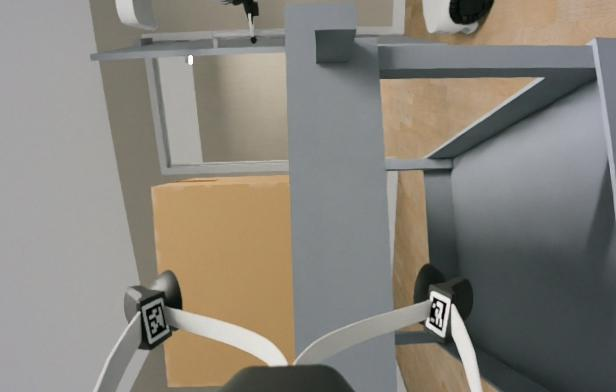

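Call:
move(blocking=false, r1={"base":{"rotate_rad":0.06}}, cameras=[])

Call:
wait(seconds=1.5, cameras=[])

Call:
move(blocking=false, r1={"base":{"translate_m":0.05,"strafe_m":-0.11},"pace":"slow"}, cameras=[])

Call:
wait(seconds=3, cameras=["r1_head_camera","r1_wrist_camera"])

Scene clock: 424.97 s.
move: r1 moving
r1.base_odometry: x=-4.137 y=-2.125 heading=+1.160
r1.turned_by_wheels: +0.060
r1.turned_by_imu: +0.060
r1.base_tilt: forward=-1.6 right=+1.3
r1.lidar_m: 0.49 2.82 2.60 2.66 2.42 2.24 2.30 2.27 2.12 2.15 2.72 0.52
r1.base_status: rotate_rad moving
r1.joint_positions: lift_m=+0.688 arm_m=+0.000 wrist_yaw_rad=+0.002 wrist_pitch_rad=+0.002 wrist_roll_rad=+1.568 gripper_m=+0.120
r1.joint_status: not commanded
r1.measured_speeds: all 0
r1.motor_effort: lift_m=+23(23) arm_m=-4(4) wheel_0=-3(6) wheel_1=-4(5) wheel_2=-1(5)
r1.servo_current: wrist_yaw_rad=46(59) wrist_pitch_rad=39(46) wrist_roll_rad=46(59) gripper_m=39(52)
r1.hand_pose: x=+0.4595 y=-0.0868 z=+0.8652 quat_wxyz=(+0.708, +0.706, +0.001, +0.000) (m; r1's base frame)
r1.wrist_depth_mm: - - - - 375 1537 - / - - - - - 1921 - / - - 549 549 351 - - / - - 559 554 351 - - / - - 580 569 347 - - / - - 591 287 191 196 - / - - - 145 - 1983 -
r2: as last shown
r2.base_tilt: forward=-0.6 right=+0.0
r2.lidar_m: 0.72 0.38 1.95 3.02 3.16 1.14 1.51 2.40 1.78 1.72 1.80 1.36
r2.on_its_own: wrist_yaw_rad is at rest, and its servo_current (215 mA) is outside its rest range (0 to 104 mA)
r2.motor_effort: lift_m=+20(21) arm_m=-5(5) wheel_0=-4(4) wheel_1=-9(9) wheel_2=+10(10)
r2.servo_current: wrist_yaw_rad=215(215) wrist_pitch_rad=33(39) wrist_roll_rad=46(59) gripper_m=111(117)
r2.contact_limits: strafe_m 0.8
r2.wrist_depth_mm: - - 223 164 273 303 332 / - - 223 165 273 303 340 / - - 224 165 276 304 340 / - - 225 165 277 306 342 / - - 226 166 278 307 345 / - - 218 167 177 309 347 / - - 221 - 287 297 351
pictures: none
No camera images: "cameras" was empty.

Scene clock: 425.10 s.
earlier move: r1 done
r1.base_odometry: x=-4.137 y=-2.125 heading=+1.160
r1.turned_by_wheels: +0.000
r1.turned_by_imu: +0.000
r1.base_tilt: forward=-1.6 right=+1.3
r1.lidar_m: 0.48 2.83 2.59 2.62 2.43 2.25 2.27 2.26 2.10 2.13 2.72 0.53
r1.base_status: done
r1.joint_positions: lift_m=+0.688 arm_m=+0.000 wrist_yaw_rad=+0.002 wrist_pitch_rad=+0.002 wrist_roll_rad=+1.568 gripper_m=+0.120
r1.joint_status: not commanded
r1.measured_speeds: all 0
r1.motor_effort: lift_m=+23(23) arm_m=-4(4) wheel_0=-2(6) wheel_1=-3(5) wheel_2=-2(5)
r1.servo_current: wrist_yaw_rad=39(59) wrist_pitch_rad=39(46) wrist_roll_rad=46(59) gripper_m=52(52)
r1.hand_pose: x=+0.4595 y=-0.0868 z=+0.8652 quat_wxyz=(+0.708, +0.706, +0.001, +0.000) (m; r1's base frame)
r1.wrist_depth_mm: - - - - 375 1576 - / - - - - - 1921 - / - - 554 544 351 - - / - - 559 549 349 - - / - - 580 569 347 - - / - - 591 286 191 196 - / - - - 144 - 1921 -
r2.base_odometry: x=-3.882 y=+0.093 heading=-2.122
r2.turned_by_wheels: +0.000
r2.turned_by_imu: +0.000
r2.base_tilt: forward=-0.6 right=+0.0
r2.lidar_m: 0.73 0.38 1.93 3.01 3.17 1.14 1.49 2.41 1.77 1.71 1.81 1.35
r2.base_status: not commanded
r2.joint_positions: lift_m=+0.920 arm_m=+0.000 wrist_yaw_rad=+1.050 wrist_pitch_rad=+0.001 wrist_roll_rad=+0.000 gripper_m=-0.026
r2.joint_status: not commanded
r2.measured_speeds: all 0
r2.on_its_own: wrist_yaw_rad is at rest, and its servo_current (189 mA) is outside its rest range (0 to 104 mA)
r2.motor_effort: lift_m=+20(21) arm_m=-4(5) wheel_0=-3(4) wheel_1=-9(9) wheel_2=+10(10)
r2.servo_current: wrist_yaw_rad=189(215) wrist_pitch_rad=39(46) wrist_roll_rad=59(59) gripper_m=111(117)
r2.contact_limits: strafe_m 0.8
r2.hand_pose: x=+0.3902 y=+0.2067 z=+1.0977 quat_wxyz=(+0.865, +0.000, +0.000, +0.501) (m; r2's base frame)
r2.wrist_depth_mm: - - 222 164 273 303 332 / - - 223 166 273 303 342 / - - 224 165 276 306 340 / - - 225 166 277 307 343 / - - 226 166 278 307 347 / - - 218 167 177 309 347 / - - 222 - 286 296 349
wait: 0.13 of 1.5 s (r1 has come to rest)
pictures: none
No camera images: "cameras" was empty.

Scene clock: 425.60 s.
move: r1 moving
r1.base_odometry: x=-4.124 y=-2.125 heading=+1.160
r1.turned_by_wheels: +0.000
r1.turned_by_imu: +0.000
r1.base_tilt: forward=-1.6 right=+1.3
r1.lidar_m: 0.49 2.82 2.59 2.65 2.41 2.25 2.30 2.26 2.08 2.13 2.72 0.51
r1.base_status: translate_m moving; strafe_m moving
r1.joint_positions: lift_m=+0.688 arm_m=+0.000 wrist_yaw_rad=+0.002 wrist_pitch_rad=+0.002 wrist_roll_rad=+1.568 gripper_m=+0.120
r1.joint_status: not commanded
r1.measured_speeds: translate_m=+0.020 strafe_m=-0.044 rotate_rad=+0.001 lift_m=+0.000 arm_m=+0.000 wrist_yaw_rad=+0.000 wrist_pitch_rad=+0.000 wrist_roll_rad=+0.000
r1.motor_effort: lift_m=+23(23) arm_m=-4(4) wheel_0=+6(7) wheel_1=-5(7) wheel_2=-3(5)
r1.servo_current: wrist_yaw_rad=46(59) wrist_pitch_rad=46(46) wrist_roll_rad=52(65) gripper_m=39(46)
r1.hand_pose: x=+0.4595 y=-0.0868 z=+0.8652 quat_wxyz=(+0.708, +0.706, +0.001, +0.000) (m; r1's base frame)
r1.wrist_depth_mm: - - - - 357 382 382 / - - - - - 1863 - / - - 699 544 347 - - / - - 554 283 345 - - / - - 569 564 345 - - / - - 585 283 191 196 - / - - - 145 - 1983 -
r2.base_odometry: x=-3.882 y=+0.093 heading=-2.122
r2.turned_by_wheels: +0.000
r2.turned_by_imu: +0.000
r2.base_tilt: forward=-0.6 right=+0.1
r2.lidar_m: 0.73 0.37 1.97 3.01 3.18 1.12 1.49 2.42 1.79 1.71 1.81 1.38
r2.base_status: not commanded
r2.joint_positions: lift_m=+0.920 arm_m=+0.000 wrist_yaw_rad=+1.050 wrist_pitch_rad=+0.001 wrist_roll_rad=+0.000 gripper_m=-0.026
r2.joint_status: not commanded
r2.measured_speeds: all 0
r2.motor_effort: lift_m=+20(21) arm_m=-5(5) wheel_0=-3(4) wheel_1=-9(9) wheel_2=+10(10)
r2.servo_current: wrist_yaw_rad=202(202) wrist_pitch_rad=33(46) wrist_roll_rad=33(52) gripper_m=117(117)
r2.contact_limits: strafe_m 0.8
r2.hand_pose: x=+0.3902 y=+0.2067 z=+1.0977 quat_wxyz=(+0.865, +0.000, +0.000, +0.501) (m; r2's base frame)
r2.wrist_depth_mm: - - 222 164 272 303 334 / - - 223 165 273 303 340 / - - 224 165 276 304 340 / - - 225 165 277 306 343 / - - 226 166 277 307 345 / - - 219 167 178 312 347 / - - 222 - 285 296 351
pictures: none
No camera images: "cameras" was empty.

Scene clock: 427.60 s.
earlier move: r1 done
r1.base_odometry: x=-4.016 y=-2.123 heading=+1.160
r1.turned_by_wheels: +0.000
r1.turned_by_imu: -0.001
r1.base_tilt: forward=-1.6 right=+1.2
r1.lidar_m: 0.44 0.48 2.68 2.72 2.52 2.33 2.39 2.19 2.02 2.05 2.64 0.48
r1.base_status: done
r1.joint_positions: lift_m=+0.688 arm_m=+0.000 wrist_yaw_rad=+0.002 wrist_pitch_rad=+0.002 wrist_roll_rad=+1.568 gripper_m=+0.120
r1.joint_status: not commanded
r1.measured_speeds: all 0
r1.motor_effort: lift_m=+23(23) arm_m=-4(4) wheel_0=+4(8) wheel_1=-2(8) wheel_2=-3(6)
r1.servo_current: wrist_yaw_rad=59(65) wrist_pitch_rad=39(46) wrist_roll_rad=59(65) gripper_m=46(46)
r1.hand_pose: x=+0.4595 y=-0.0868 z=+0.8652 quat_wxyz=(+0.708, +0.706, +0.001, +0.000) (m; r1's base frame)
r1.wrist_depth_mm: - - - - - 1708 1205 / - - - - 312 315 315 / - - - - 304 878 - / - - 640 500 304 - - / - - 504 508 303 - - / - 512 521 241 193 196 - / - 539 535 145 300 - -
r2.base_odometry: x=-3.882 y=+0.093 heading=-2.122
r2.turned_by_wheels: +0.000
r2.turned_by_imu: +0.000
r2.base_tilt: forward=-0.6 right=+0.0
r2.lidar_m: 0.73 0.37 1.94 3.00 3.18 1.16 1.50 2.41 1.80 1.71 1.82 1.35
r2.base_status: not commanded
r2.joint_positions: lift_m=+0.920 arm_m=+0.000 wrist_yaw_rad=+1.050 wrist_pitch_rad=+0.001 wrist_roll_rad=+0.000 gripper_m=-0.026
r2.joint_status: not commanded
r2.measured_speeds: all 0
r2.on_its_own: wrist_yaw_rad is at rest, and its servo_current (202 mA) is outside its rest range (0 to 104 mA)
r2.motor_effort: lift_m=+20(21) arm_m=-4(5) wheel_0=-3(4) wheel_1=-9(9) wheel_2=+10(10)
r2.servo_current: wrist_yaw_rad=202(208) wrist_pitch_rad=39(46) wrist_roll_rad=39(59) gripper_m=111(117)
r2.contact_limits: strafe_m 0.8
r2.hand_pose: x=+0.3902 y=+0.2067 z=+1.0977 quat_wxyz=(+0.865, +0.000, +0.000, +0.501) (m; r2's base frame)
r2.wrist_depth_mm: - - 223 164 273 304 332 / - - 222 166 273 304 340 / - - 224 165 274 304 343 / - - 226 166 278 304 343 / - - 226 166 278 309 345 / - - 218 166 178 310 349 / - - 221 - 285 296 353
wait: 2.00 of 3 s (r1 has come to rest)
pictures: r1_head_camera, r1_wrist_camera
Images, in order (width x height): r1_head_camera 420x560, r1_wrist_camera 616x392.

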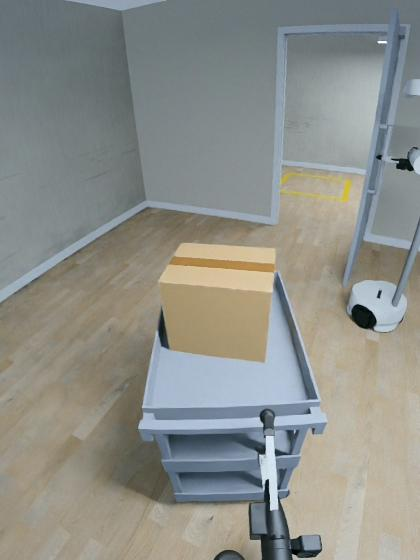

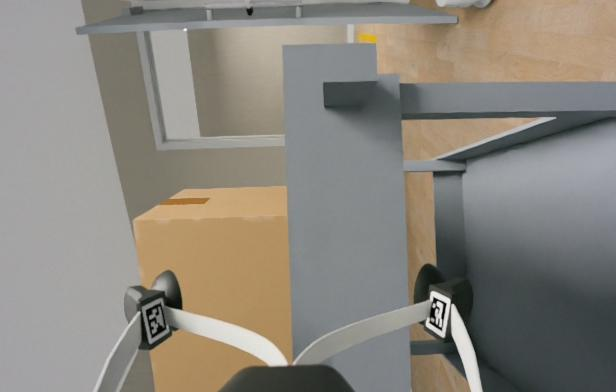

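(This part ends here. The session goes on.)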